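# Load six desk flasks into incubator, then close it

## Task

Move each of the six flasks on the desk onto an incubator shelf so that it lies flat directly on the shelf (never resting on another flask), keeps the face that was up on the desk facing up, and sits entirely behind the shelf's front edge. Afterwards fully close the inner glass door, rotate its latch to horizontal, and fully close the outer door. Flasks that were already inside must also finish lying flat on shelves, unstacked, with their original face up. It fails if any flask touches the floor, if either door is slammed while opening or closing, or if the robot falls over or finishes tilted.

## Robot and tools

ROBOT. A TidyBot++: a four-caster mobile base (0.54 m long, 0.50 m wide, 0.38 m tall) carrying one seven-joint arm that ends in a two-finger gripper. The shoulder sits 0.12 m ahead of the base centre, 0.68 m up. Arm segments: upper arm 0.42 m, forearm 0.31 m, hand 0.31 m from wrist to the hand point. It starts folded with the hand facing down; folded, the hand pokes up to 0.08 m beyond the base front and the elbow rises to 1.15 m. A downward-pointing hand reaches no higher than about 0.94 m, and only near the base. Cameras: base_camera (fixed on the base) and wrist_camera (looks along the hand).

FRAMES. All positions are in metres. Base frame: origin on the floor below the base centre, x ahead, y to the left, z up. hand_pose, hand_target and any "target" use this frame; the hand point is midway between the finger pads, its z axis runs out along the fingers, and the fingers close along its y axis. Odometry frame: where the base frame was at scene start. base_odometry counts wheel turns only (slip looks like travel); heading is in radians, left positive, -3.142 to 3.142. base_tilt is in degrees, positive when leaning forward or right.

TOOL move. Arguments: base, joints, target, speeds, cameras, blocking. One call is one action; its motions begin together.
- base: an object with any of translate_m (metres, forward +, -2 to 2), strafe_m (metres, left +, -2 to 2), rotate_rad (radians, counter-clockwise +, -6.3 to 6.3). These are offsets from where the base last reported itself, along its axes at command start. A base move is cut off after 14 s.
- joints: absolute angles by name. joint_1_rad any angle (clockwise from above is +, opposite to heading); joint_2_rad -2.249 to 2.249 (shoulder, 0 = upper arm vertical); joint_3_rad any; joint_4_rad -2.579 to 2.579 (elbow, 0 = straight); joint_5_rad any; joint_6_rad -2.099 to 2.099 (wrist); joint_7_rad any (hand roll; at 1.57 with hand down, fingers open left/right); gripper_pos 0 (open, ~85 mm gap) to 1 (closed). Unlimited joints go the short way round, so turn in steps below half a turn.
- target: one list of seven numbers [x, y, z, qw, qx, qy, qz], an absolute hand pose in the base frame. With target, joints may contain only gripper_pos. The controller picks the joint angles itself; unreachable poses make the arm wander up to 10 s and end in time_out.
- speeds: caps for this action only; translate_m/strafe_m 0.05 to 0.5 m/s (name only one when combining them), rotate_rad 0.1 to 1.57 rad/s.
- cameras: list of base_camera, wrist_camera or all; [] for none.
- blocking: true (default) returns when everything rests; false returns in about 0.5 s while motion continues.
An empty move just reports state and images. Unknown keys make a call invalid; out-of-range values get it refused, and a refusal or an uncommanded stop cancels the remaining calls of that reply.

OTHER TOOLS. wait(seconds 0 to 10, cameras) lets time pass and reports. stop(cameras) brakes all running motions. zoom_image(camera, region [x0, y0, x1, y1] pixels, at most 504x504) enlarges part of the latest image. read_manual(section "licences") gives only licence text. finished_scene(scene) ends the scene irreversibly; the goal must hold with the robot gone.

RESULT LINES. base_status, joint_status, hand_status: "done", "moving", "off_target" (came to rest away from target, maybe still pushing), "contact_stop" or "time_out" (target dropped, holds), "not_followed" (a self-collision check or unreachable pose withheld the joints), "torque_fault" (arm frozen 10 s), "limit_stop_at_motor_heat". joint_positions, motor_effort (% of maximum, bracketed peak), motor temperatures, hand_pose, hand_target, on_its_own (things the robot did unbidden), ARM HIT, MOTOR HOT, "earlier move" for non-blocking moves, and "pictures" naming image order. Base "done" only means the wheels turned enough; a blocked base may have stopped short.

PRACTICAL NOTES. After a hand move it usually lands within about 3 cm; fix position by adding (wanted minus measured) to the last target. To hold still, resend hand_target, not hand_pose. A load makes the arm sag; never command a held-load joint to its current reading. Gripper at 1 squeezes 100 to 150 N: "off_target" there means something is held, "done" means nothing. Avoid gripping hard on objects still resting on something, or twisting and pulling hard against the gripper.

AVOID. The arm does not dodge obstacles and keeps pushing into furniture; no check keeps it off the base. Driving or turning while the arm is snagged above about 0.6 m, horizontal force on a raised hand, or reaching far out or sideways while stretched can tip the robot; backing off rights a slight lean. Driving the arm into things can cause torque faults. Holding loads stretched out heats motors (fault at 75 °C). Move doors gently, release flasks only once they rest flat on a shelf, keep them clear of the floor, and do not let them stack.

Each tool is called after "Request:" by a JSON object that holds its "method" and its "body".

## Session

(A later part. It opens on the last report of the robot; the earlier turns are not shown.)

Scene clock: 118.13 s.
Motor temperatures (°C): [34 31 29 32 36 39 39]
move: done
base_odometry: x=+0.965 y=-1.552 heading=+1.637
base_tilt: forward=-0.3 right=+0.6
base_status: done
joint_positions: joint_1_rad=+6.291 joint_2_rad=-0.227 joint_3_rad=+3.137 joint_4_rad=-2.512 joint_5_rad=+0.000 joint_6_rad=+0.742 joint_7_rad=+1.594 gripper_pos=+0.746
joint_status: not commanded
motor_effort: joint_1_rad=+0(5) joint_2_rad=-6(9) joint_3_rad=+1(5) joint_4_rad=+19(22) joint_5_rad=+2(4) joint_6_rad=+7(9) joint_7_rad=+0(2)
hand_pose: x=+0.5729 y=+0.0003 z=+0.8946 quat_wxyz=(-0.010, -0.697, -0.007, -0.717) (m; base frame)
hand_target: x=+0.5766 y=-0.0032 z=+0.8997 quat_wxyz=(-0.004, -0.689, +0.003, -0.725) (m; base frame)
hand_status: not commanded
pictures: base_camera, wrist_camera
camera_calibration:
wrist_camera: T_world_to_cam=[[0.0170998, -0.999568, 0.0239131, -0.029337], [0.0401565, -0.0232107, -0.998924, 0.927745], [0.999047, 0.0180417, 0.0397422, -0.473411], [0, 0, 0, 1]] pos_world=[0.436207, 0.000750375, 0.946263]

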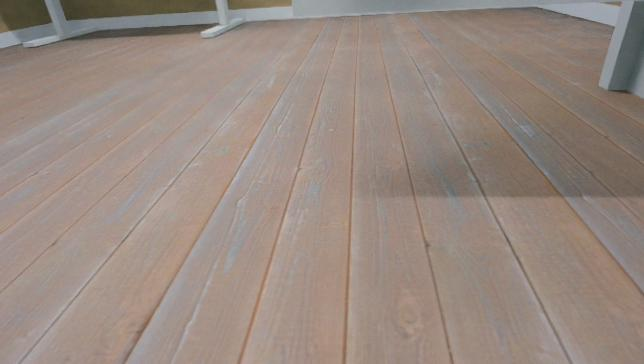

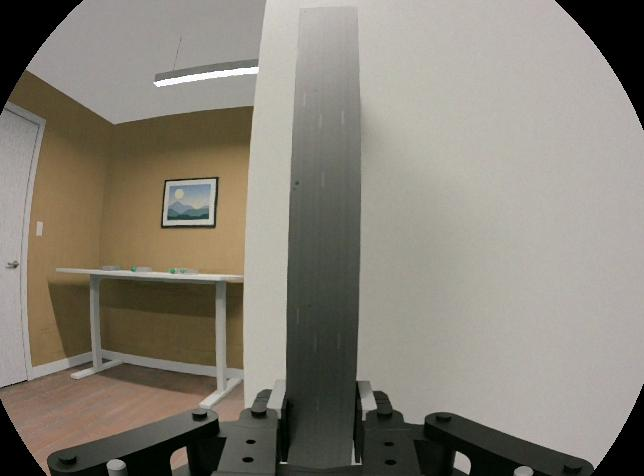

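Request:
{"method": "move", "body": {"base": {"translate_m": -0.0872, "strafe_m": -0.1, "rotate_rad": 0.15}, "speeds": {"translate_m": 0.1, "rotate_rad": 0.1}, "cameras": []}}

Request:
{"method": "move", "body": {"base": {"translate_m": -0.0872, "strafe_m": -0.1, "rotate_rad": 0.15}, "speeds": {"translate_m": 0.1, "rotate_rad": 0.1}, "cameras": []}}

Request:
{"method": "move", "body": {"base": {"translate_m": -0.0872, "strafe_m": -0.1, "rotate_rad": 0.15}, "speeds": {"translate_m": 0.1, "rotate_rad": 0.1}}}

Scene clock: 121.87 s.
Motor temperatures (°C): [34 31 29 32 36 39 39]
move: done
base_odometry: x=+1.071 y=-1.633 heading=+1.787
base_tilt: forward=-0.3 right=+0.6
base_status: done
joint_positions: joint_1_rad=+6.288 joint_2_rad=-0.228 joint_3_rad=+3.132 joint_4_rad=-2.513 joint_5_rad=-0.001 joint_6_rad=+0.743 joint_7_rad=+1.594 gripper_pos=+0.746
joint_status: not commanded
motor_effort: joint_1_rad=+0(5) joint_2_rad=-5(9) joint_3_rad=+0(6) joint_4_rad=+20(22) joint_5_rad=+3(4) joint_6_rad=+7(9) joint_7_rad=+0(2)
hand_pose: x=+0.5723 y=+0.0035 z=+0.8946 quat_wxyz=(-0.008, -0.697, -0.010, -0.717) (m; base frame)
hand_target: x=+0.5766 y=-0.0032 z=+0.8997 quat_wxyz=(-0.004, -0.689, +0.003, -0.725) (m; base frame)
hand_status: not commanded
pictures: none
No camera images: "cameras" was empty.

Scene clock: 123.80 s.
Motor temperatures (°C): [34 31 29 32 36 39 39]
move: done
base_odometry: x=+1.187 y=-1.697 heading=+1.936
base_tilt: forward=-0.3 right=+0.6
base_status: done
joint_positions: joint_1_rad=+6.284 joint_2_rad=-0.229 joint_3_rad=+3.128 joint_4_rad=-2.514 joint_5_rad=-0.002 joint_6_rad=+0.743 joint_7_rad=+1.594 gripper_pos=+0.746
joint_status: not commanded
motor_effort: joint_1_rad=+1(6) joint_2_rad=-6(9) joint_3_rad=+1(7) joint_4_rad=+20(23) joint_5_rad=+3(4) joint_6_rad=+7(9) joint_7_rad=+1(2)
hand_pose: x=+0.5719 y=+0.0072 z=+0.8946 quat_wxyz=(-0.005, -0.697, -0.013, -0.717) (m; base frame)
hand_target: x=+0.5766 y=-0.0032 z=+0.8997 quat_wxyz=(-0.004, -0.689, +0.003, -0.725) (m; base frame)
hand_status: not commanded
pictures: none
No camera images: "cameras" was empty.

Scene clock: 125.70 s.
Motor temperatures (°C): [34 31 29 32 36 39 39]
move: done
base_odometry: x=+1.312 y=-1.742 heading=+2.085
base_tilt: forward=-0.3 right=+0.6
base_status: done
joint_positions: joint_1_rad=+6.277 joint_2_rad=-0.133 joint_3_rad=+3.128 joint_4_rad=-2.429 joint_5_rad=-0.002 joint_6_rad=+0.744 joint_7_rad=+1.594 gripper_pos=+0.746
joint_status: not commanded
motor_effort: joint_1_rad=+4(7) joint_2_rad=-26(30) joint_3_rad=+3(7) joint_4_rad=+3(21) joint_5_rad=+0(4) joint_6_rad=+7(9) joint_7_rad=+1(3)
hand_pose: x=+0.6094 y=+0.0109 z=+0.8958 quat_wxyz=(-0.002, -0.701, -0.015, -0.713) (m; base frame)
hand_target: x=+0.5766 y=-0.0032 z=+0.8997 quat_wxyz=(-0.004, -0.689, +0.003, -0.725) (m; base frame)
hand_status: not commanded
pictures: base_camera, wrist_camera
camera_calibration:
wrist_camera: T_world_to_cam=[[0.0384678, -0.998987, 0.0233674, -0.0319551], [0.0306187, -0.0221954, -0.999285, 0.933889], [0.998791, 0.0391558, 0.0297339, -0.50125], [0, 0, 0, 1]] pos_world=[0.473279, 0.00843214, 0.948872]

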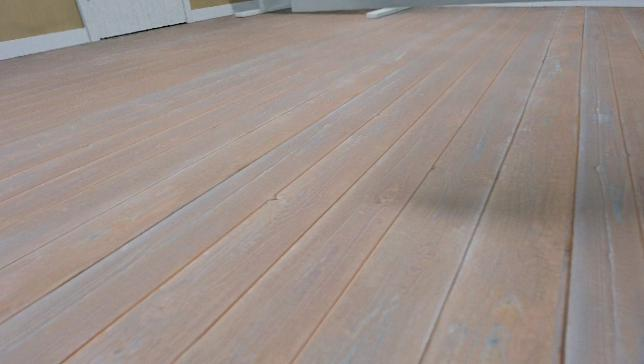

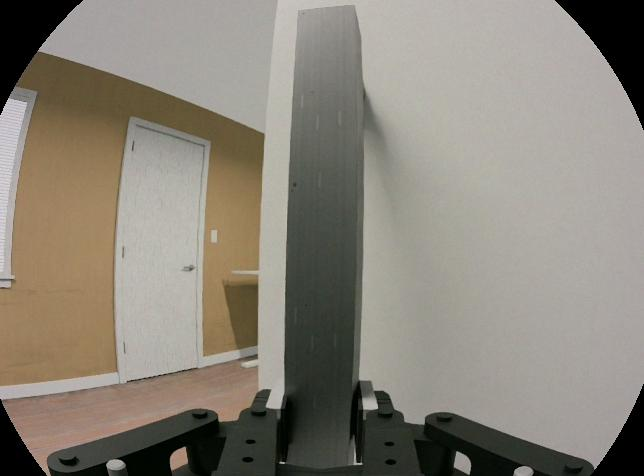

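Request:
{"method": "move", "body": {"base": {"translate_m": 0.04, "strafe_m": 0.02, "rotate_rad": -0.03}, "speeds": {"translate_m": 0.1, "rotate_rad": 0.1}, "cameras": []}}

Request:
{"method": "move", "body": {"joints": {"gripper_pos": 0.0}}}

Scene clock: 127.80 s.
Motor temperatures (°C): [34 31 29 32 36 39 39]
move: done
base_odometry: x=+1.275 y=-1.717 heading=+2.055
base_tilt: forward=-0.3 right=+0.5
base_status: done
joint_positions: joint_1_rad=+6.282 joint_2_rad=-0.216 joint_3_rad=+3.130 joint_4_rad=-2.504 joint_5_rad=-0.002 joint_6_rad=+0.744 joint_7_rad=+1.594 gripper_pos=+0.746
joint_status: not commanded
motor_effort: joint_1_rad=+1(7) joint_2_rad=-7(27) joint_3_rad=+2(7) joint_4_rad=+18(21) joint_5_rad=+2(3) joint_6_rad=+7(9) joint_7_rad=+2(2)
hand_pose: x=+0.5767 y=+0.0072 z=+0.8948 quat_wxyz=(-0.005, -0.697, -0.012, -0.717) (m; base frame)
hand_target: x=+0.5766 y=-0.0032 z=+0.8997 quat_wxyz=(-0.004, -0.689, +0.003, -0.725) (m; base frame)
hand_status: not commanded
pictures: none
No camera images: "cameras" was empty.

Scene clock: 128.80 s.
Motor temperatures (°C): [34 31 29 32 36 39 39]
move: done
base_odometry: x=+1.275 y=-1.717 heading=+2.055
base_tilt: forward=-0.2 right=+0.5
base_status: not commanded
joint_positions: joint_1_rad=+6.282 joint_2_rad=-0.216 joint_3_rad=+3.134 joint_4_rad=-2.504 joint_5_rad=-0.002 joint_6_rad=+0.744 joint_7_rad=+1.594 gripper_pos=+0.000
joint_status: all done
motor_effort: joint_1_rad=+0(1) joint_2_rad=-9(11) joint_3_rad=+0(2) joint_4_rad=+18(18) joint_5_rad=-1(1) joint_6_rad=+8(9) joint_7_rad=+0(2)
hand_pose: x=+0.5768 y=+0.0053 z=+0.8949 quat_wxyz=(-0.006, -0.697, -0.011, -0.717) (m; base frame)
hand_target: x=+0.5766 y=-0.0032 z=+0.8997 quat_wxyz=(-0.004, -0.689, +0.003, -0.725) (m; base frame)
hand_status: not commanded
pictures: base_camera, wrist_camera
camera_calibration:
wrist_camera: T_world_to_cam=[[0.0275571, -0.99935, 0.0232624, -0.029807], [0.0398761, -0.0221538, -0.998959, 0.928124], [0.998825, 0.0284561, 0.0392397, -0.476858], [0, 0, 0, 1]] pos_world=[0.440109, 0.00434331, 0.946563]

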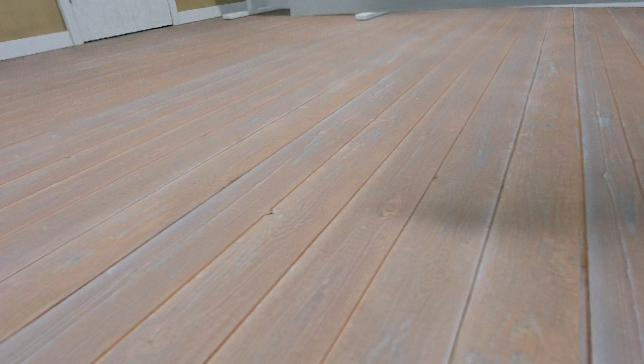

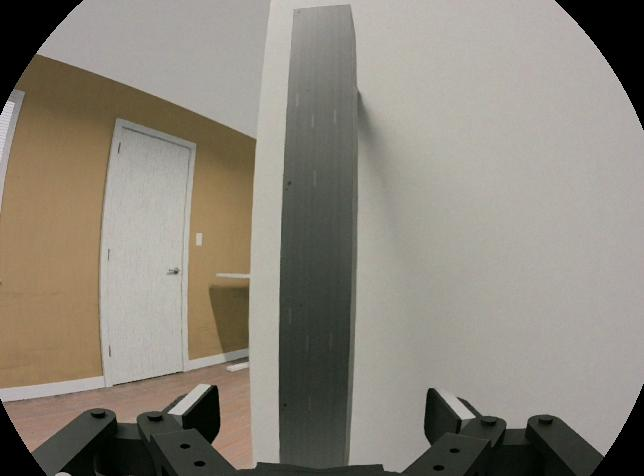

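Request:
{"method": "move", "body": {"base": {"translate_m": -0.2}, "speeds": {"translate_m": 0.2}, "cameras": ["wrist_camera"]}}

Request:
{"method": "move", "body": {"base": {"translate_m": 0.591, "strafe_m": 1.124}, "cameras": ["wrist_camera"]}}

Request:
{"method": "move", "body": {"base": {"translate_m": 1.283, "strafe_m": -0.675, "rotate_rad": -2.11}}}

Scene clock: 134.40 s.
Motor temperatures (°C): [34 31 29 32 36 39 39]
move: done
base_odometry: x=+1.368 y=-1.894 heading=+2.054
base_tilt: forward=-0.3 right=+0.6
base_status: done
joint_positions: joint_1_rad=+6.282 joint_2_rad=-0.215 joint_3_rad=+3.134 joint_4_rad=-2.504 joint_5_rad=-0.002 joint_6_rad=+0.744 joint_7_rad=+1.594 gripper_pos=+0.000
joint_status: not commanded
motor_effort: joint_1_rad=+0(1) joint_2_rad=-11(13) joint_3_rad=+0(2) joint_4_rad=+18(19) joint_5_rad=-1(1) joint_6_rad=+8(9) joint_7_rad=+0(1)
hand_pose: x=+0.5770 y=+0.0052 z=+0.8944 quat_wxyz=(-0.006, -0.698, -0.011, -0.716) (m; base frame)
hand_target: x=+0.5766 y=-0.0032 z=+0.8997 quat_wxyz=(-0.004, -0.689, +0.003, -0.725) (m; base frame)
hand_status: not commanded
pictures: wrist_camera
camera_calibration:
wrist_camera: T_world_to_cam=[[0.0272827, -0.999358, 0.0232179, -0.0297447], [0.0388714, -0.0221483, -0.998999, 0.928291], [0.998872, 0.0281579, 0.0382422, -0.476215], [0, 0, 0, 1]] pos_world=[0.440405, 0.00424364, 0.946264]

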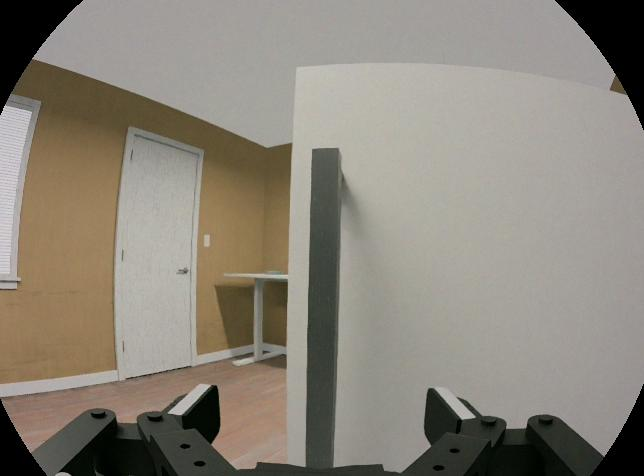

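Scene clock: 138.33 s.
Motor temperatures (°C): [34 31 29 32 36 39 39]
move: done
base_odometry: x=+0.098 y=-1.893 heading=+2.055
base_tilt: forward=-0.3 right=+0.5
base_status: done
joint_positions: joint_1_rad=+6.283 joint_2_rad=-0.215 joint_3_rad=+3.135 joint_4_rad=-2.504 joint_5_rad=-0.002 joint_6_rad=+0.744 joint_7_rad=+1.594 gripper_pos=+0.000
joint_status: not commanded
motor_effort: joint_1_rad=+0(1) joint_2_rad=-9(11) joint_3_rad=-1(2) joint_4_rad=+18(18) joint_5_rad=-1(1) joint_6_rad=+8(9) joint_7_rad=+1(1)
hand_pose: x=+0.5770 y=+0.0041 z=+0.8944 quat_wxyz=(-0.007, -0.698, -0.010, -0.716) (m; base frame)
hand_target: x=+0.5766 y=-0.0032 z=+0.8997 quat_wxyz=(-0.004, -0.689, +0.003, -0.725) (m; base frame)
hand_status: not commanded
pictures: wrist_camera
camera_calibration:
wrist_camera: T_world_to_cam=[[0.0249958, -0.999425, 0.0228973, -0.0292303], [0.0388102, -0.0219171, -0.999006, 0.928307], [0.998934, 0.0258596, 0.03824, -0.476209], [0, 0, 0, 1]] pos_world=[0.440404, 0.00344682, 0.946264]

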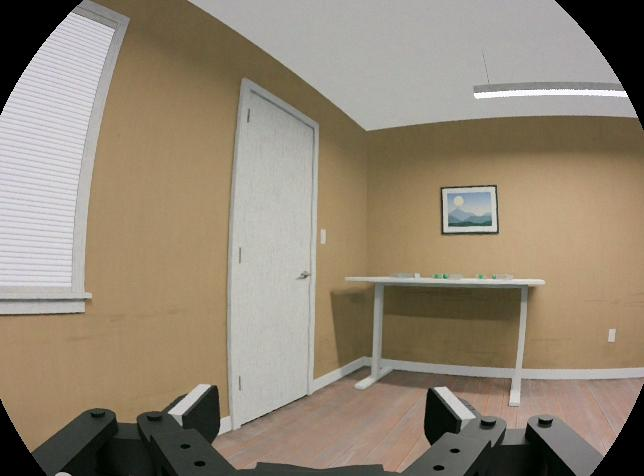

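Scene clock: 143.13 s.
Motor temperatures (°C): [34 31 29 32 36 39 39]
move: done
base_odometry: x=+0.098 y=-0.444 heading=-0.056
base_tilt: forward=-0.3 right=+0.6
base_status: done
joint_positions: joint_1_rad=+6.284 joint_2_rad=-0.215 joint_3_rad=+3.137 joint_4_rad=-2.504 joint_5_rad=-0.002 joint_6_rad=+0.744 joint_7_rad=+1.594 gripper_pos=+0.000
joint_status: not commanded
motor_effort: joint_1_rad=+0(2) joint_2_rad=-8(12) joint_3_rad=-1(3) joint_4_rad=+18(19) joint_5_rad=-1(2) joint_6_rad=+8(9) joint_7_rad=+0(1)
hand_pose: x=+0.5770 y=+0.0026 z=+0.8944 quat_wxyz=(-0.008, -0.698, -0.009, -0.716) (m; base frame)
hand_target: x=+0.5766 y=-0.0032 z=+0.8997 quat_wxyz=(-0.004, -0.689, +0.003, -0.725) (m; base frame)
hand_status: not commanded
pictures: base_camera, wrist_camera
camera_calibration:
wrist_camera: T_world_to_cam=[[0.0218108, -0.999508, 0.0225308, -0.0285758], [0.0387304, -0.0216745, -0.999015, 0.928325], [0.999012, 0.022662, 0.0382386, -0.476205], [0, 0, 0, 1]] pos_world=[0.440403, 0.00235097, 0.946264]

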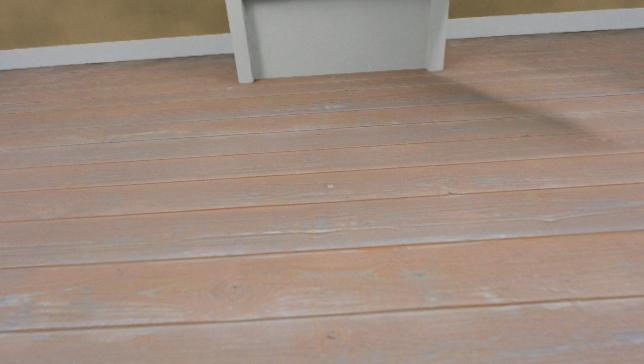

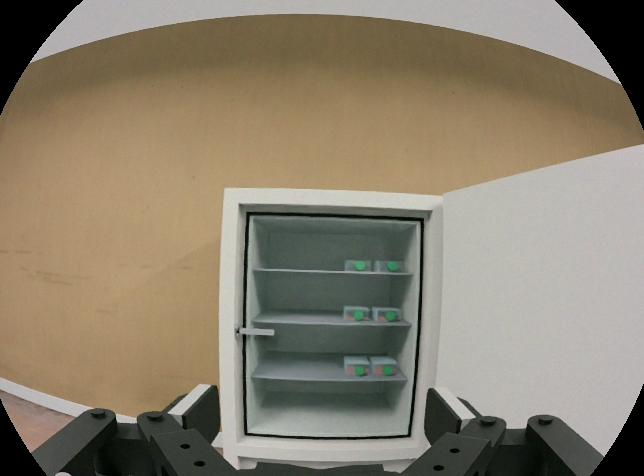

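Request:
{"method": "zoom_image", "body": {"camera": "wrist_camera", "region": [210, 180, 460, 470]}}

Scaled by 1.738.

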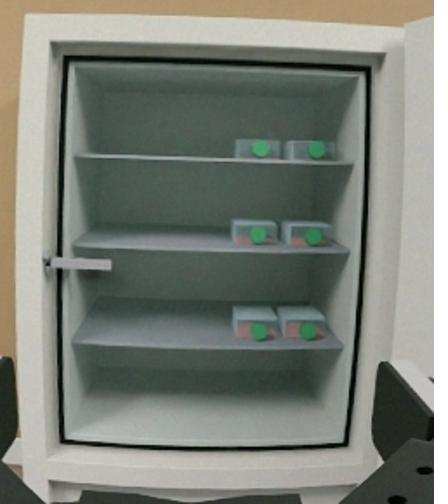

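Request:
{"method": "move", "body": {"base": {"translate_m": 0.55, "strafe_m": 0.1}, "joints": {"joint_6_rad": 0.45}}}

Scene clock: 151.97 s.
Motor temperatures (°C): [34 31 29 32 36 39 39]
move: done
base_odometry: x=+0.653 y=-0.375 heading=-0.056
base_tilt: forward=-0.3 right=+0.6
base_status: done
joint_positions: joint_1_rad=+6.284 joint_2_rad=-0.215 joint_3_rad=+3.137 joint_4_rad=-2.512 joint_5_rad=-0.002 joint_6_rad=+0.484 joint_7_rad=+1.594 gripper_pos=+0.000
joint_status: all done
motor_effort: joint_1_rad=+0(1) joint_2_rad=-10(12) joint_3_rad=-1(2) joint_4_rad=+18(20) joint_5_rad=-1(1) joint_6_rad=+8(10) joint_7_rad=+0(2)
hand_pose: x=+0.5664 y=+0.0026 z=+0.8095 quat_wxyz=(-0.006, -0.787, -0.010, -0.617) (m; base frame)
hand_target: x=+0.5649 y=-0.0031 z=+0.7981 quat_wxyz=(-0.003, -0.799, +0.004, -0.602) (m; base frame)
hand_status: not commanded
pictures: base_camera, wrist_camera
camera_calibration:
wrist_camera: T_world_to_cam=[[0.0272136, -0.999495, 0.0163983, -0.0245474], [-0.227771, -0.0221728, -0.973462, 0.974262], [0.973334, 0.0227563, -0.228259, -0.232109], [0, 0, 0, 1]] pos_world=[0.448497, 0.00234913, 0.895829]

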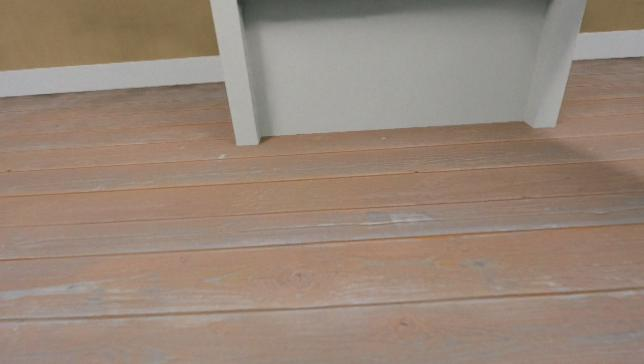

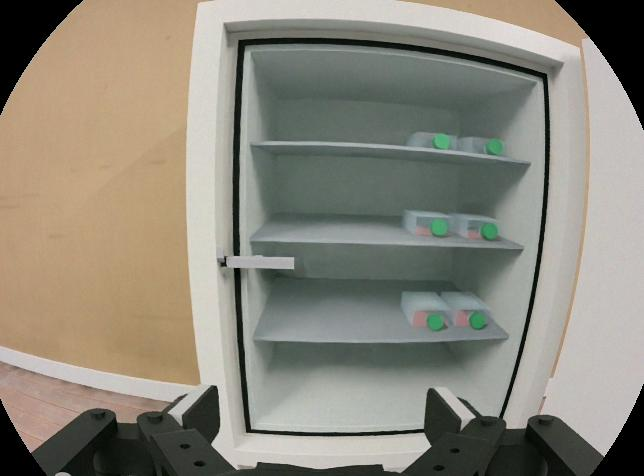

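Request:
{"method": "zoom_image", "body": {"camera": "wrist_camera", "region": [200, 210, 330, 320]}}

Request:
{"method": "zoom_image", "body": {"camera": "wrist_camera", "region": [390, 120, 540, 340]}}

Scaled by 3.877.

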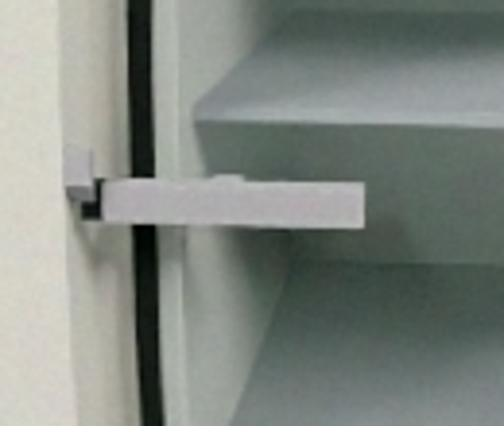

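Scaled by 2.291.

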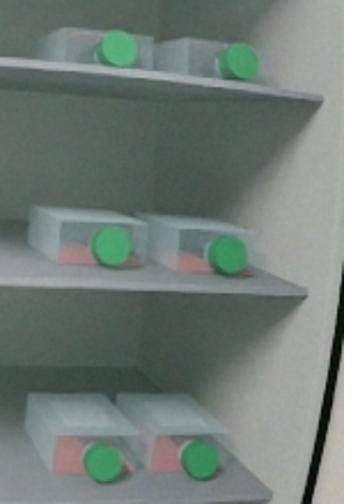

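Request:
{"method": "move", "body": {"base": {"translate_m": -0.2, "strafe_m": 0.09}, "joints": {"joint_1_rad": 0.0, "joint_2_rad": 0.8, "joint_4_rad": -1.82, "joint_6_rad": 1.1}}}

Scene clock: 161.27 s.
Motor temperatures (°C): [34 31 29 32 36 39 39]
move: done
base_odometry: x=+0.458 y=-0.273 heading=-0.056
base_tilt: forward=-0.3 right=+0.5
base_status: done
joint_positions: joint_1_rad=+6.284 joint_2_rad=+0.784 joint_3_rad=+3.137 joint_4_rad=-1.846 joint_5_rad=-0.002 joint_6_rad=+1.036 joint_7_rad=+1.594 gripper_pos=+0.000
joint_status: all done
motor_effort: joint_1_rad=+0(2) joint_2_rad=-38(40) joint_3_rad=-1(2) joint_4_rad=+14(18) joint_5_rad=-1(1) joint_6_rad=+8(9) joint_7_rad=+0(1)
hand_pose: x=+0.8811 y=+0.0021 z=+0.6984 quat_wxyz=(-0.007, -0.715, -0.007, -0.699) (m; base frame)
hand_target: x=+0.8884 y=+0.0014 z=+0.7182 quat_wxyz=(+0.000, -0.689, +0.000, -0.725) (m; base frame)
hand_status: not commanded
pictures: base_camera, wrist_camera
camera_calibration:
wrist_camera: T_world_to_cam=[[0.0212124, -0.999611, 0.0181097, -0.0276961], [-0.0111943, -0.0183501, -0.999769, 0.765236], [0.999712, 0.0210047, -0.0115792, -0.738286], [0, 0, 0, 1]] pos_world=[0.747227, 0.00186432, 0.757012]

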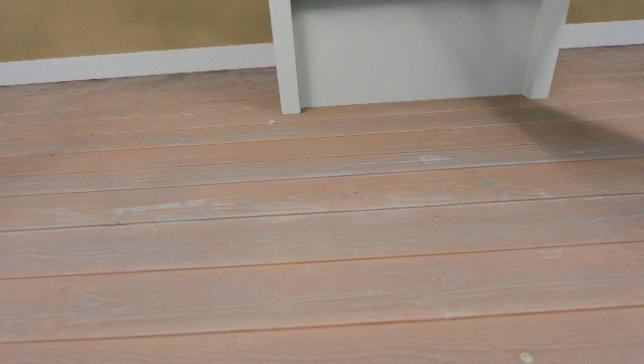

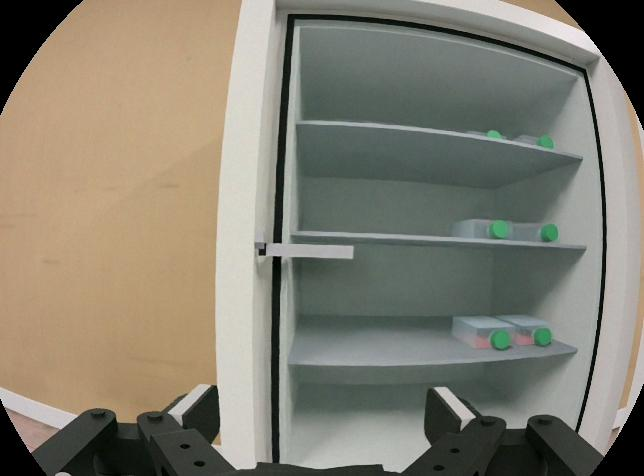

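Request:
{"method": "zoom_image", "body": {"camera": "wrist_camera", "region": [240, 210, 370, 310]}}

Scaled by 3.877.

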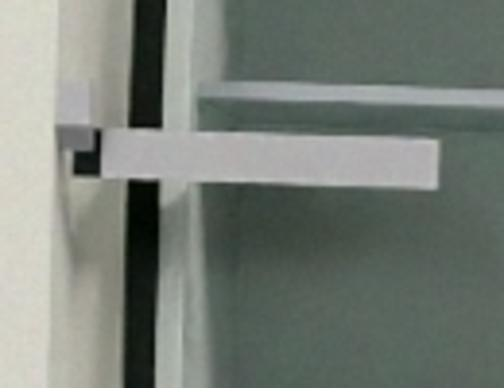

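Request:
{"method": "move", "body": {"joints": {"joint_1_rad": 0.0, "joint_2_rad": 0.666, "joint_4_rad": -1.862, "joint_6_rad": 1.03, "joint_7_rad": 0.0}}}

Scene clock: 176.03 s.
Motor temperatures (°C): [34 31 29 32 36 39 39]
move: done
base_odometry: x=+0.458 y=-0.273 heading=-0.056
base_tilt: forward=-0.3 right=+0.6
base_status: not commanded
joint_positions: joint_1_rad=+6.284 joint_2_rad=+0.689 joint_3_rad=+3.137 joint_4_rad=-1.846 joint_5_rad=-0.002 joint_6_rad=+1.039 joint_7_rad=+0.074 gripper_pos=+0.000
joint_status: all done
motor_effort: joint_1_rad=+0(2) joint_2_rad=-37(39) joint_3_rad=-1(2) joint_4_rad=+15(15) joint_5_rad=-1(1) joint_6_rad=+8(9) joint_7_rad=+1(2)
hand_pose: x=+0.8761 y=+0.0021 z=+0.7720 quat_wxyz=(+0.500, -0.497, +0.464, -0.536) (m; base frame)
hand_target: x=+0.8705 y=+0.0014 z=+0.7783 quat_wxyz=(+0.518, -0.481, +0.481, -0.518) (m; base frame)
hand_status: not commanded
pictures: base_camera, wrist_camera
camera_calibration:
wrist_camera: T_world_to_cam=[[0.0956165, -0.0688636, -0.993033, 0.684546], [0.0171707, 0.99757, -0.0675248, 0.0921701], [0.99527, -0.0105946, 0.0965666, -0.812027], [0, 0, 0, 1]] pos_world=[0.74115, -0.053409, 0.764415]

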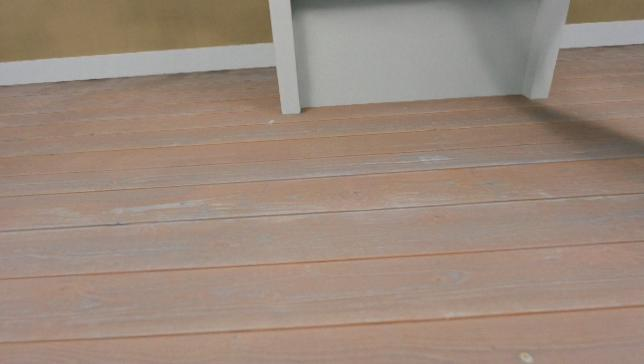

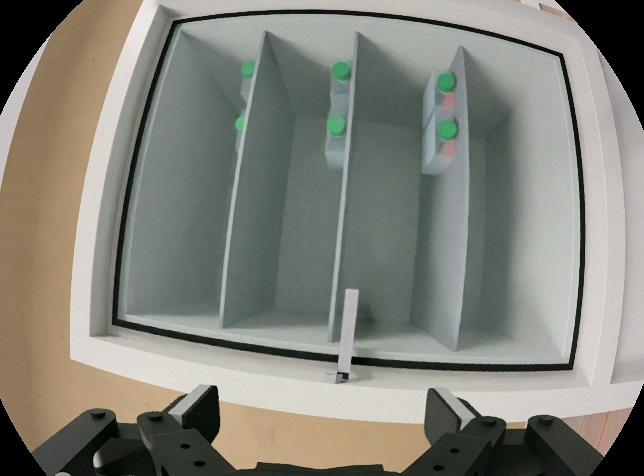

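Request:
{"method": "move", "body": {"joints": {"joint_2_rad": 0.65, "joint_6_rad": 0.94, "joint_7_rad": -0.07}, "base": {"strafe_m": 0.012}, "cameras": ["wrist_camera"]}}

Scene clock: 179.63 s.
Motor temperatures (°C): [34 31 29 32 36 39 39]
move: done
base_odometry: x=+0.459 y=-0.261 heading=-0.056
base_tilt: forward=-0.3 right=+0.5
base_status: done
joint_positions: joint_1_rad=+6.280 joint_2_rad=+0.674 joint_3_rad=+3.138 joint_4_rad=-1.846 joint_5_rad=-0.002 joint_6_rad=+0.974 joint_7_rad=-0.006 gripper_pos=+0.000
joint_status: all done
motor_effort: joint_1_rad=+0(3) joint_2_rad=-37(39) joint_3_rad=-1(3) joint_4_rad=+15(16) joint_5_rad=-1(1) joint_6_rad=+8(9) joint_7_rad=+1(2)
hand_pose: x=+0.8759 y=+0.0054 z=+0.7626 quat_wxyz=(+0.510, -0.493, +0.495, -0.503) (m; base frame)
hand_target: x=+0.8700 y=+0.0014 z=+0.7623 quat_wxyz=(+0.517, -0.482, +0.517, -0.482) (m; base frame)
hand_status: not commanded
pictures: wrist_camera
camera_calibration:
wrist_camera: T_world_to_cam=[[0.0454697, 0.0102864, -0.998913, 0.723545], [0.0072214, 0.999917, 0.0106255, 0.0372795], [0.99894, -0.00769669, 0.0453917, -0.774989], [0, 0, 0, 1]] pos_world=[0.740998, -0.050684, 0.757541]

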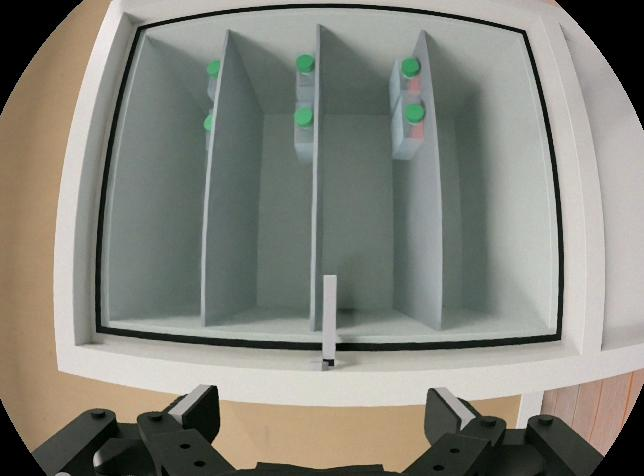

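Request:
{"method": "move", "body": {"base": {"translate_m": 0.2}, "speeds": {"translate_m": 0.2}, "cameras": ["wrist_camera"]}}

Scene clock: 183.10 s.
Motor temperatures (°C): [34 31 29 32 36 39 39]
move: done
base_odometry: x=+0.659 y=-0.272 heading=-0.055
base_tilt: forward=-0.3 right=+0.5
base_status: done
joint_positions: joint_1_rad=+6.280 joint_2_rad=+0.671 joint_3_rad=+3.138 joint_4_rad=-1.847 joint_5_rad=-0.002 joint_6_rad=+0.974 joint_7_rad=-0.006 gripper_pos=+0.000
joint_status: not commanded
motor_effort: joint_1_rad=+0(1) joint_2_rad=-36(39) joint_3_rad=-2(2) joint_4_rad=+15(16) joint_5_rad=+0(1) joint_6_rad=+8(9) joint_7_rad=+1(1)
hand_pose: x=+0.8753 y=+0.0054 z=+0.7647 quat_wxyz=(+0.510, -0.492, +0.494, -0.503) (m; base frame)
hand_target: x=+0.8700 y=+0.0014 z=+0.7623 quat_wxyz=(+0.517, -0.482, +0.517, -0.482) (m; base frame)
hand_status: not commanded
pictures: wrist_camera
camera_calibration:
wrist_camera: T_world_to_cam=[[0.0477709, 0.0103381, -0.998805, 0.723481], [0.00719422, 0.999917, 0.0106937, 0.0372334], [0.998832, -0.00769647, 0.0476925, -0.776235], [0, 0, 0, 1]] pos_world=[0.740499, -0.050684, 0.759239]

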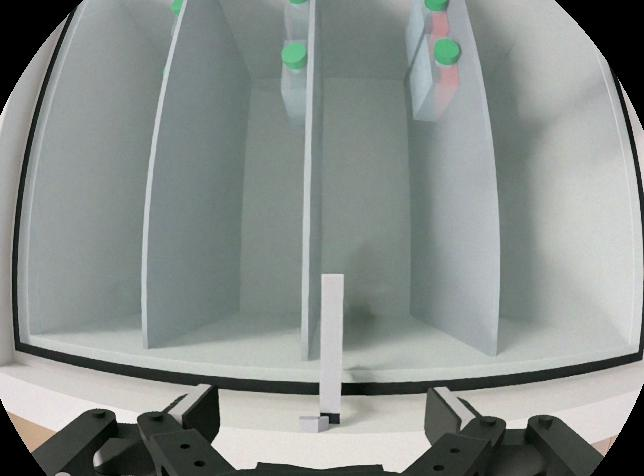

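Request:
{"method": "zoom_image", "body": {"camera": "wrist_camera", "region": [260, 260, 420, 460]}}

Scaled by 2.520.

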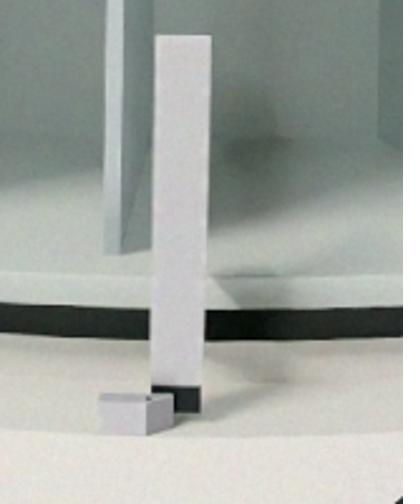

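Request:
{"method": "move", "body": {"base": {"translate_m": 0.085, "strafe_m": -0.028}, "speeds": {"translate_m": 0.1}, "cameras": ["wrist_camera"]}}

Scene clock: 191.30 s.
Motor temperatures (°C): [34 32 29 32 36 39 39]
move: done
base_odometry: x=+0.742 y=-0.305 heading=-0.055
base_tilt: forward=-0.3 right=+0.6
base_status: done
joint_positions: joint_1_rad=+6.280 joint_2_rad=+0.669 joint_3_rad=+3.138 joint_4_rad=-1.848 joint_5_rad=-0.002 joint_6_rad=+0.974 joint_7_rad=-0.006 gripper_pos=+0.000
joint_status: not commanded
motor_effort: joint_1_rad=+0(3) joint_2_rad=-37(38) joint_3_rad=-2(2) joint_4_rad=+15(16) joint_5_rad=+0(1) joint_6_rad=+8(9) joint_7_rad=+0(1)
hand_pose: x=+0.8750 y=+0.0054 z=+0.7656 quat_wxyz=(+0.510, -0.492, +0.494, -0.503) (m; base frame)
hand_target: x=+0.8700 y=+0.0014 z=+0.7623 quat_wxyz=(+0.517, -0.482, +0.517, -0.482) (m; base frame)
hand_status: not commanded
pictures: wrist_camera
camera_calibration:
wrist_camera: T_world_to_cam=[[0.0486685, 0.0103194, -0.998762, 0.723595], [0.00718461, 0.999917, 0.0106814, 0.0372435], [0.998789, -0.00769556, 0.0485903, -0.776624], [0, 0, 0, 1]] pos_world=[0.740199, -0.050684, 0.760038]

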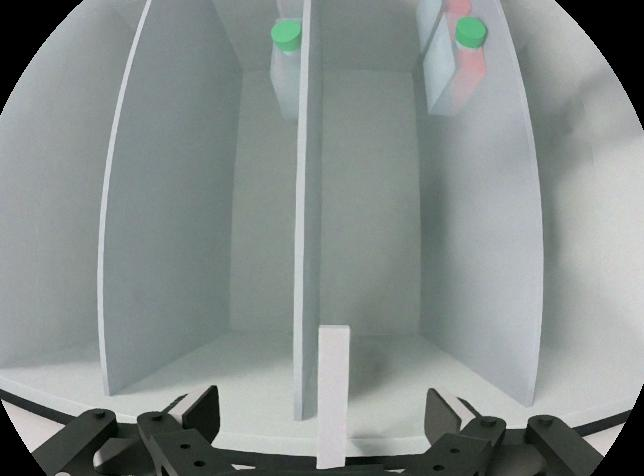

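Request:
{"method": "move", "body": {"base": {"translate_m": 0.035}, "speeds": {"translate_m": 0.1}, "cameras": ["wrist_camera"]}}

Scene clock: 194.07 s.
Motor temperatures (°C): [34 32 29 32 36 39 39]
move: done
base_odometry: x=+0.777 y=-0.307 heading=-0.055
base_tilt: forward=-0.3 right=+0.6
base_status: done
joint_positions: joint_1_rad=+6.280 joint_2_rad=+0.668 joint_3_rad=+3.138 joint_4_rad=-1.848 joint_5_rad=-0.002 joint_6_rad=+0.974 joint_7_rad=-0.006 gripper_pos=+0.000
joint_status: not commanded
motor_effort: joint_1_rad=+0(4) joint_2_rad=-35(38) joint_3_rad=-1(3) joint_4_rad=+15(16) joint_5_rad=+0(1) joint_6_rad=+8(9) joint_7_rad=+1(1)
hand_pose: x=+0.8748 y=+0.0054 z=+0.7663 quat_wxyz=(+0.511, -0.492, +0.494, -0.504) (m; base frame)
hand_target: x=+0.8700 y=+0.0014 z=+0.7623 quat_wxyz=(+0.517, -0.482, +0.517, -0.482) (m; base frame)
hand_status: not commanded
pictures: wrist_camera
camera_calibration:
wrist_camera: T_world_to_cam=[[0.0494713, 0.0103026, -0.998722, 0.723583], [0.00717812, 0.999917, 0.0106704, 0.0372524], [0.99875, -0.00769683, 0.0493932, -0.776935], [0, 0, 0, 1]] pos_world=[0.7399, -0.050684, 0.760637]

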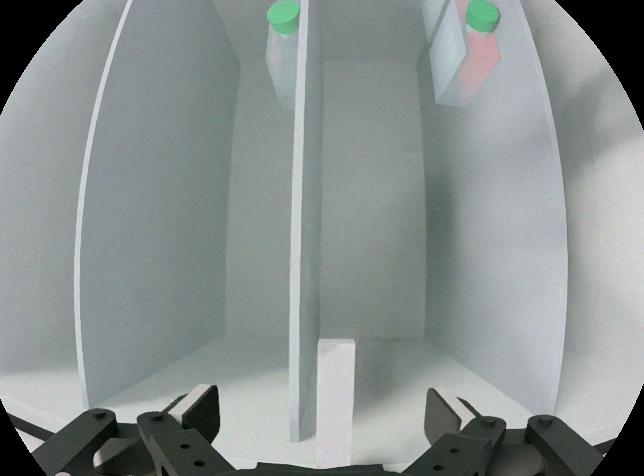

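Request:
{"method": "move", "body": {"base": {"translate_m": 0.022}, "joints": {"joint_2_rad": 0.66}, "speeds": {"translate_m": 0.1}, "cameras": ["wrist_camera"]}}

Scene clock: 196.90 s.
Motor temperatures (°C): [34 32 29 32 36 39 39]
move: done
base_odometry: x=+0.799 y=-0.308 heading=-0.055
base_tilt: forward=-0.3 right=+0.6
base_status: done
joint_positions: joint_1_rad=+6.280 joint_2_rad=+0.668 joint_3_rad=+3.138 joint_4_rad=-1.849 joint_5_rad=-0.002 joint_6_rad=+0.974 joint_7_rad=-0.006 gripper_pos=+0.000
joint_status: all done
motor_effort: joint_1_rad=+0(1) joint_2_rad=-37(38) joint_3_rad=-1(2) joint_4_rad=+15(16) joint_5_rad=-1(1) joint_6_rad=+8(9) joint_7_rad=+0(1)
hand_pose: x=+0.8747 y=+0.0054 z=+0.7661 quat_wxyz=(+0.511, -0.492, +0.494, -0.504) (m; base frame)
hand_target: x=+0.8708 y=+0.0014 z=+0.7548 quat_wxyz=(+0.514, -0.485, +0.520, -0.479) (m; base frame)
hand_status: not commanded
pictures: wrist_camera
camera_calibration:
wrist_camera: T_world_to_cam=[[0.0491721, 0.0103088, -0.998737, 0.723617], [0.00718132, 0.999917, 0.0106746, 0.037249], [0.998765, -0.00769714, 0.049094, -0.776708], [0, 0, 0, 1]] pos_world=[0.739899, -0.050684, 0.760437]

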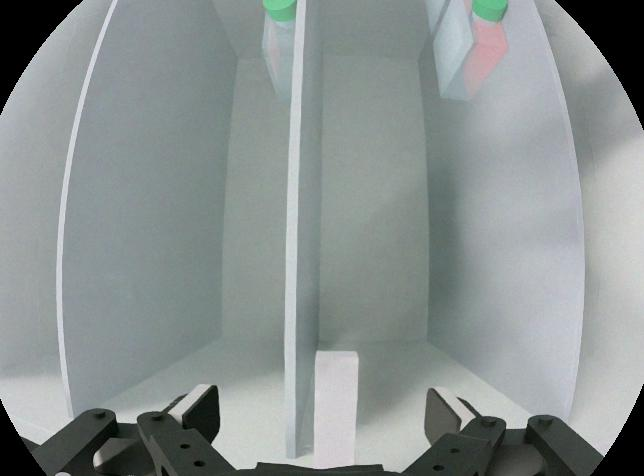

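Request:
{"method": "move", "body": {"joints": {"gripper_pos": 0.6}, "cameras": ["wrist_camera"]}}

Scene clock: 198.53 s.
Motor temperatures (°C): [34 32 29 32 36 39 39]
move: done
base_odometry: x=+0.799 y=-0.308 heading=-0.055
base_tilt: forward=-0.3 right=+0.5
base_status: not commanded
joint_positions: joint_1_rad=+6.280 joint_2_rad=+0.668 joint_3_rad=+3.138 joint_4_rad=-1.849 joint_5_rad=-0.002 joint_6_rad=+0.974 joint_7_rad=-0.006 gripper_pos=+0.600
joint_status: all done
motor_effort: joint_1_rad=+0(0) joint_2_rad=-37(37) joint_3_rad=-2(2) joint_4_rad=+15(15) joint_5_rad=-1(1) joint_6_rad=+8(9) joint_7_rad=+0(1)
hand_pose: x=+0.8747 y=+0.0054 z=+0.7661 quat_wxyz=(+0.511, -0.492, +0.494, -0.504) (m; base frame)
hand_target: x=+0.8708 y=+0.0014 z=+0.7548 quat_wxyz=(+0.514, -0.485, +0.520, -0.479) (m; base frame)
hand_status: not commanded
pictures: wrist_camera
camera_calibration:
wrist_camera: T_world_to_cam=[[0.0491721, 0.0103088, -0.998737, 0.723617], [0.00718132, 0.999917, 0.0106746, 0.037249], [0.998765, -0.00769714, 0.049094, -0.776708], [0, 0, 0, 1]] pos_world=[0.739899, -0.050684, 0.760437]

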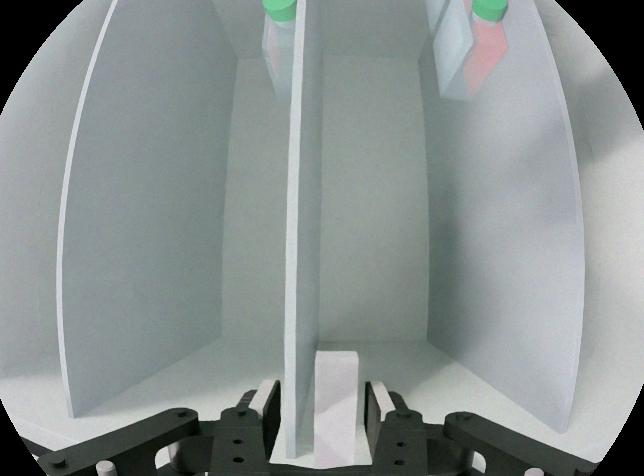

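Request:
{"method": "move", "body": {"base": {"translate_m": 0.01}, "joints": {"gripper_pos": 0.73}, "speeds": {"translate_m": 0.05}, "cameras": ["wrist_camera"]}}

Scene clock: 200.87 s.
Motor temperatures (°C): [34 32 29 32 36 39 39]
move: done
base_odometry: x=+0.809 y=-0.309 heading=-0.056
base_tilt: forward=-0.3 right=+0.5
base_status: done
joint_positions: joint_1_rad=+6.280 joint_2_rad=+0.668 joint_3_rad=+3.138 joint_4_rad=-1.851 joint_5_rad=-0.002 joint_6_rad=+0.974 joint_7_rad=-0.006 gripper_pos=+0.730
joint_status: all done
motor_effort: joint_1_rad=+0(2) joint_2_rad=-37(40) joint_3_rad=-1(2) joint_4_rad=+15(18) joint_5_rad=+0(1) joint_6_rad=+8(10) joint_7_rad=+0(1)
hand_pose: x=+0.8742 y=+0.0054 z=+0.7649 quat_wxyz=(+0.510, -0.492, +0.494, -0.503) (m; base frame)
hand_target: x=+0.8708 y=+0.0014 z=+0.7548 quat_wxyz=(+0.514, -0.485, +0.520, -0.479) (m; base frame)
hand_status: not commanded
pictures: wrist_camera
camera_calibration:
wrist_camera: T_world_to_cam=[[0.0468663, 0.0102572, -0.998849, 0.724631], [0.00720656, 0.999918, 0.0106063, 0.0372944], [0.998875, -0.00769534, 0.0467885, -0.7745], [0, 0, 0, 1]] pos_world=[0.739399, -0.050684, 0.759639]

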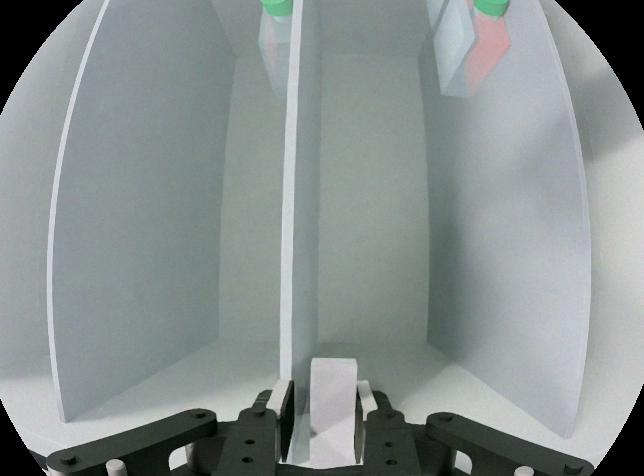

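Request:
{"method": "move", "body": {"joints": {"joint_2_rad": 0.628, "joint_7_rad": 0.25}, "cameras": ["wrist_camera"]}}

Scene clock: 204.23 s.
Motor temperatures (°C): [34 32 29 32 36 39 39]
move: off_target
base_odometry: x=+0.809 y=-0.309 heading=-0.056
base_tilt: forward=-0.2 right=+0.6
base_status: not commanded
joint_positions: joint_1_rad=+6.280 joint_2_rad=+0.667 joint_3_rad=+3.138 joint_4_rad=-1.855 joint_5_rad=-0.002 joint_6_rad=+0.974 joint_7_rad=+0.221 gripper_pos=+0.730
joint_status: joint_2_rad off_target (ended at +0.667, target +0.628); the others done
motor_effort: joint_1_rad=+2(3) joint_2_rad=-41(42) joint_3_rad=+0(2) joint_4_rad=+17(18) joint_5_rad=-1(2) joint_6_rad=+11(12) joint_7_rad=+0(2)
hand_pose: x=+0.8730 y=+0.0054 z=+0.7632 quat_wxyz=(+0.449, -0.546, +0.437, -0.556) (m; base frame)
hand_target: x=+0.8681 y=+0.0014 z=+0.7788 quat_wxyz=(+0.438, -0.553, +0.429, -0.564) (m; base frame)
hand_status: not commanded
pictures: wrist_camera
camera_calibration:
wrist_camera: T_world_to_cam=[[0.043202, -0.214495, -0.975769, 0.709758], [0.0123452, 0.976721, -0.214158, 0.20447], [0.99899, -0.00279406, 0.0448443, -0.771783], [0, 0, 0, 1]] pos_world=[0.737816, -0.0496265, 0.770959]

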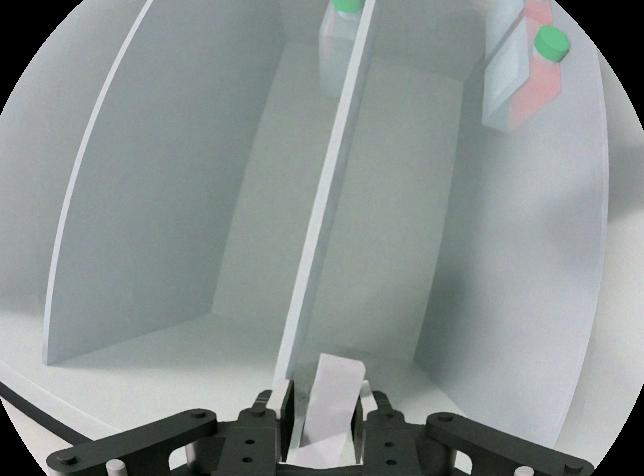

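Request:
{"method": "move", "body": {"joints": {"joint_2_rad": 0.59}, "cameras": ["wrist_camera"]}}

Scene clock: 205.90 s.
Motor temperatures (°C): [34 32 29 32 36 39 39]
move: off_target
base_odometry: x=+0.809 y=-0.309 heading=-0.056
base_tilt: forward=-0.3 right=+0.5
base_status: not commanded
joint_positions: joint_1_rad=+6.280 joint_2_rad=+0.660 joint_3_rad=+3.138 joint_4_rad=-1.862 joint_5_rad=-0.002 joint_6_rad=+0.970 joint_7_rad=+0.221 gripper_pos=+0.730
joint_status: joint_2_rad off_target (ended at +0.660, target +0.590)
motor_effort: joint_1_rad=+0(3) joint_2_rad=-45(45) joint_3_rad=-2(2) joint_4_rad=+18(19) joint_5_rad=-1(2) joint_6_rad=+13(14) joint_7_rad=+0(2)
hand_pose: x=+0.8706 y=+0.0054 z=+0.7637 quat_wxyz=(+0.448, -0.547, +0.437, -0.555) (m; base frame)
hand_target: x=+0.8639 y=+0.0014 z=+0.8072 quat_wxyz=(+0.446, -0.542, +0.421, -0.575) (m; base frame)
hand_status: not commanded
pictures: wrist_camera
camera_calibration:
wrist_camera: T_world_to_cam=[[0.039291, -0.214588, -0.975914, 0.7138], [0.011491, 0.976701, -0.214298, 0.205546], [0.999162, -0.0027942, 0.0408414, -0.766562], [0, 0, 0, 1]] pos_world=[0.735512, -0.0497266, 0.771963]

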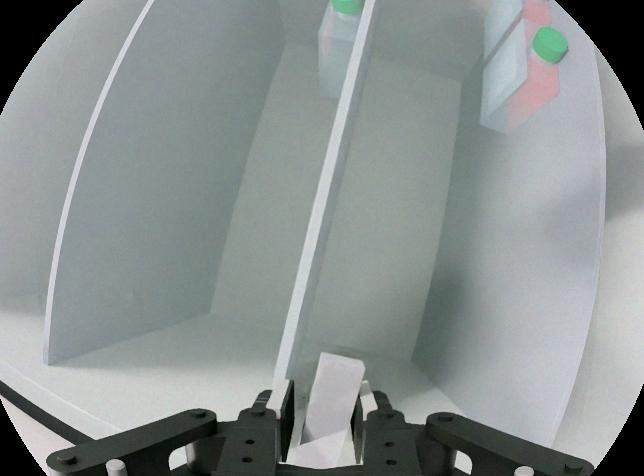

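Request:
{"method": "move", "body": {"joints": {"joint_2_rad": 0.54}, "cameras": []}}

Request:
{"method": "move", "body": {"joints": {"joint_2_rad": 0.49}, "cameras": ["wrist_camera"]}}

Scene clock: 210.73 s.
Motor temperatures (°C): [34 32 29 32 36 39 39]
move: off_target
base_odometry: x=+0.809 y=-0.309 heading=-0.056
base_tilt: forward=-0.3 right=+0.6
base_status: not commanded
joint_positions: joint_1_rad=+6.280 joint_2_rad=+0.643 joint_3_rad=+3.138 joint_4_rad=-1.878 joint_5_rad=-0.002 joint_6_rad=+0.954 joint_7_rad=+0.221 gripper_pos=+0.730
joint_status: joint_2_rad off_target (ended at +0.643, target +0.540)
motor_effort: joint_1_rad=+1(1) joint_2_rad=-50(50) joint_3_rad=-1(2) joint_4_rad=+21(22) joint_5_rad=-1(1) joint_6_rad=+17(18) joint_7_rad=+0(2)
hand_pose: x=+0.8654 y=+0.0054 z=+0.7643 quat_wxyz=(+0.445, -0.551, +0.440, -0.552) (m; base frame)
hand_target: x=+0.8567 y=+0.0014 z=+0.8443 quat_wxyz=(+0.457, -0.527, +0.410, -0.588) (m; base frame)
hand_status: not commanded
pictures: none
No camera images: "cameras" was empty.

Scene clock: 211.90 s.
Motor temperatures (°C): [34 32 29 32 36 39 39]
move: off_target
base_odometry: x=+0.809 y=-0.309 heading=-0.056
base_tilt: forward=-0.3 right=+0.6
base_status: not commanded
joint_positions: joint_1_rad=+6.279 joint_2_rad=+0.582 joint_3_rad=+3.139 joint_4_rad=-1.904 joint_5_rad=-0.001 joint_6_rad=+0.926 joint_7_rad=+0.222 gripper_pos=+0.729
joint_status: joint_2_rad off_target (ended at +0.582, target +0.490)
motor_effort: joint_1_rad=+0(4) joint_2_rad=-51(56) joint_3_rad=-2(4) joint_4_rad=+26(31) joint_5_rad=-1(4) joint_6_rad=+19(27) joint_7_rad=-1(2)
hand_pose: x=+0.8533 y=+0.0053 z=+0.7875 quat_wxyz=(+0.446, -0.550, +0.438, -0.554) (m; base frame)
hand_target: x=+0.8476 y=+0.0014 z=+0.8809 quat_wxyz=(+0.467, -0.512, +0.398, -0.601) (m; base frame)
hand_status: not commanded
pictures: wrist_camera
camera_calibration:
wrist_camera: T_world_to_cam=[[0.0324317, -0.216801, -0.975677, 0.743479], [0.00945741, 0.976213, -0.216606, 0.214478], [0.999429, -0.00220248, 0.0337106, -0.744868], [0, 0, 0, 1]] pos_world=[0.718303, -0.0498295, 0.796962]

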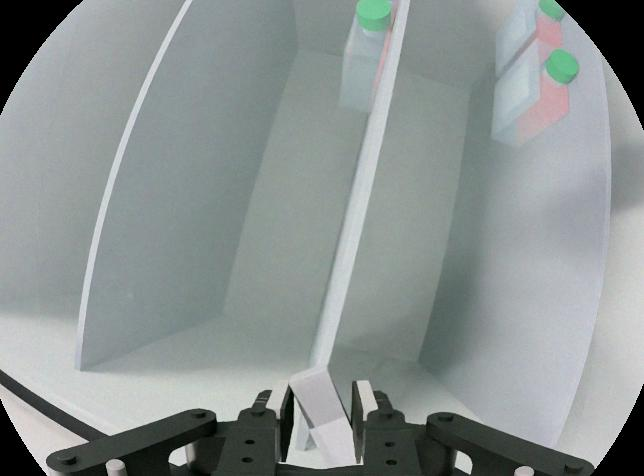

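Request:
{"method": "move", "body": {"joints": {"joint_2_rad": 0.55, "joint_4_rad": -1.83, "joint_6_rad": 0.80, "joint_7_rad": 0.8}, "base": {"strafe_m": 0.014}, "speeds": {"strafe_m": 0.05}, "cameras": ["wrist_camera"]}}

Scene clock: 216.33 s.
Motor temperatures (°C): [34 32 29 32 36 39 39]
move: done
base_odometry: x=+0.810 y=-0.295 heading=-0.056
base_tilt: forward=-0.3 right=+0.5
base_status: done
joint_positions: joint_1_rad=+6.282 joint_2_rad=+0.565 joint_3_rad=+3.140 joint_4_rad=-1.845 joint_5_rad=-0.001 joint_6_rad=+0.877 joint_7_rad=+0.729 gripper_pos=+0.730
joint_status: all done
motor_effort: joint_1_rad=+0(3) joint_2_rad=-35(49) joint_3_rad=-1(5) joint_4_rad=+17(25) joint_5_rad=-1(2) joint_6_rad=+8(19) joint_7_rad=+0(2)
hand_pose: x=+0.8654 y=+0.0026 z=+0.8151 quat_wxyz=(+0.295, -0.633, +0.283, -0.657) (m; base frame)
hand_target: x=+0.8671 y=+0.0014 z=+0.8101 quat_wxyz=(+0.265, -0.658, +0.267, -0.652) (m; base frame)
hand_status: not commanded
pictures: wrist_camera
camera_calibration:
wrist_camera: T_world_to_cam=[[0.049963, -0.664061, -0.746007, 0.56818], [0.0362337, 0.747654, -0.6631, 0.564313], [0.998094, 0.00609984, 0.0614164, -0.779323], [0, 0, 0, 1]] pos_world=[0.729002, -0.039851, 0.845925]

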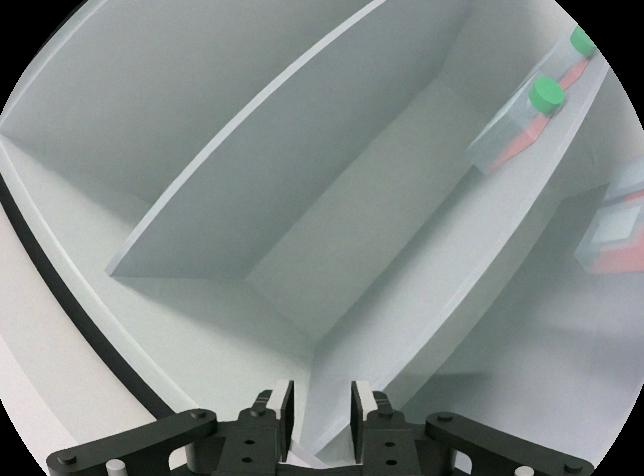

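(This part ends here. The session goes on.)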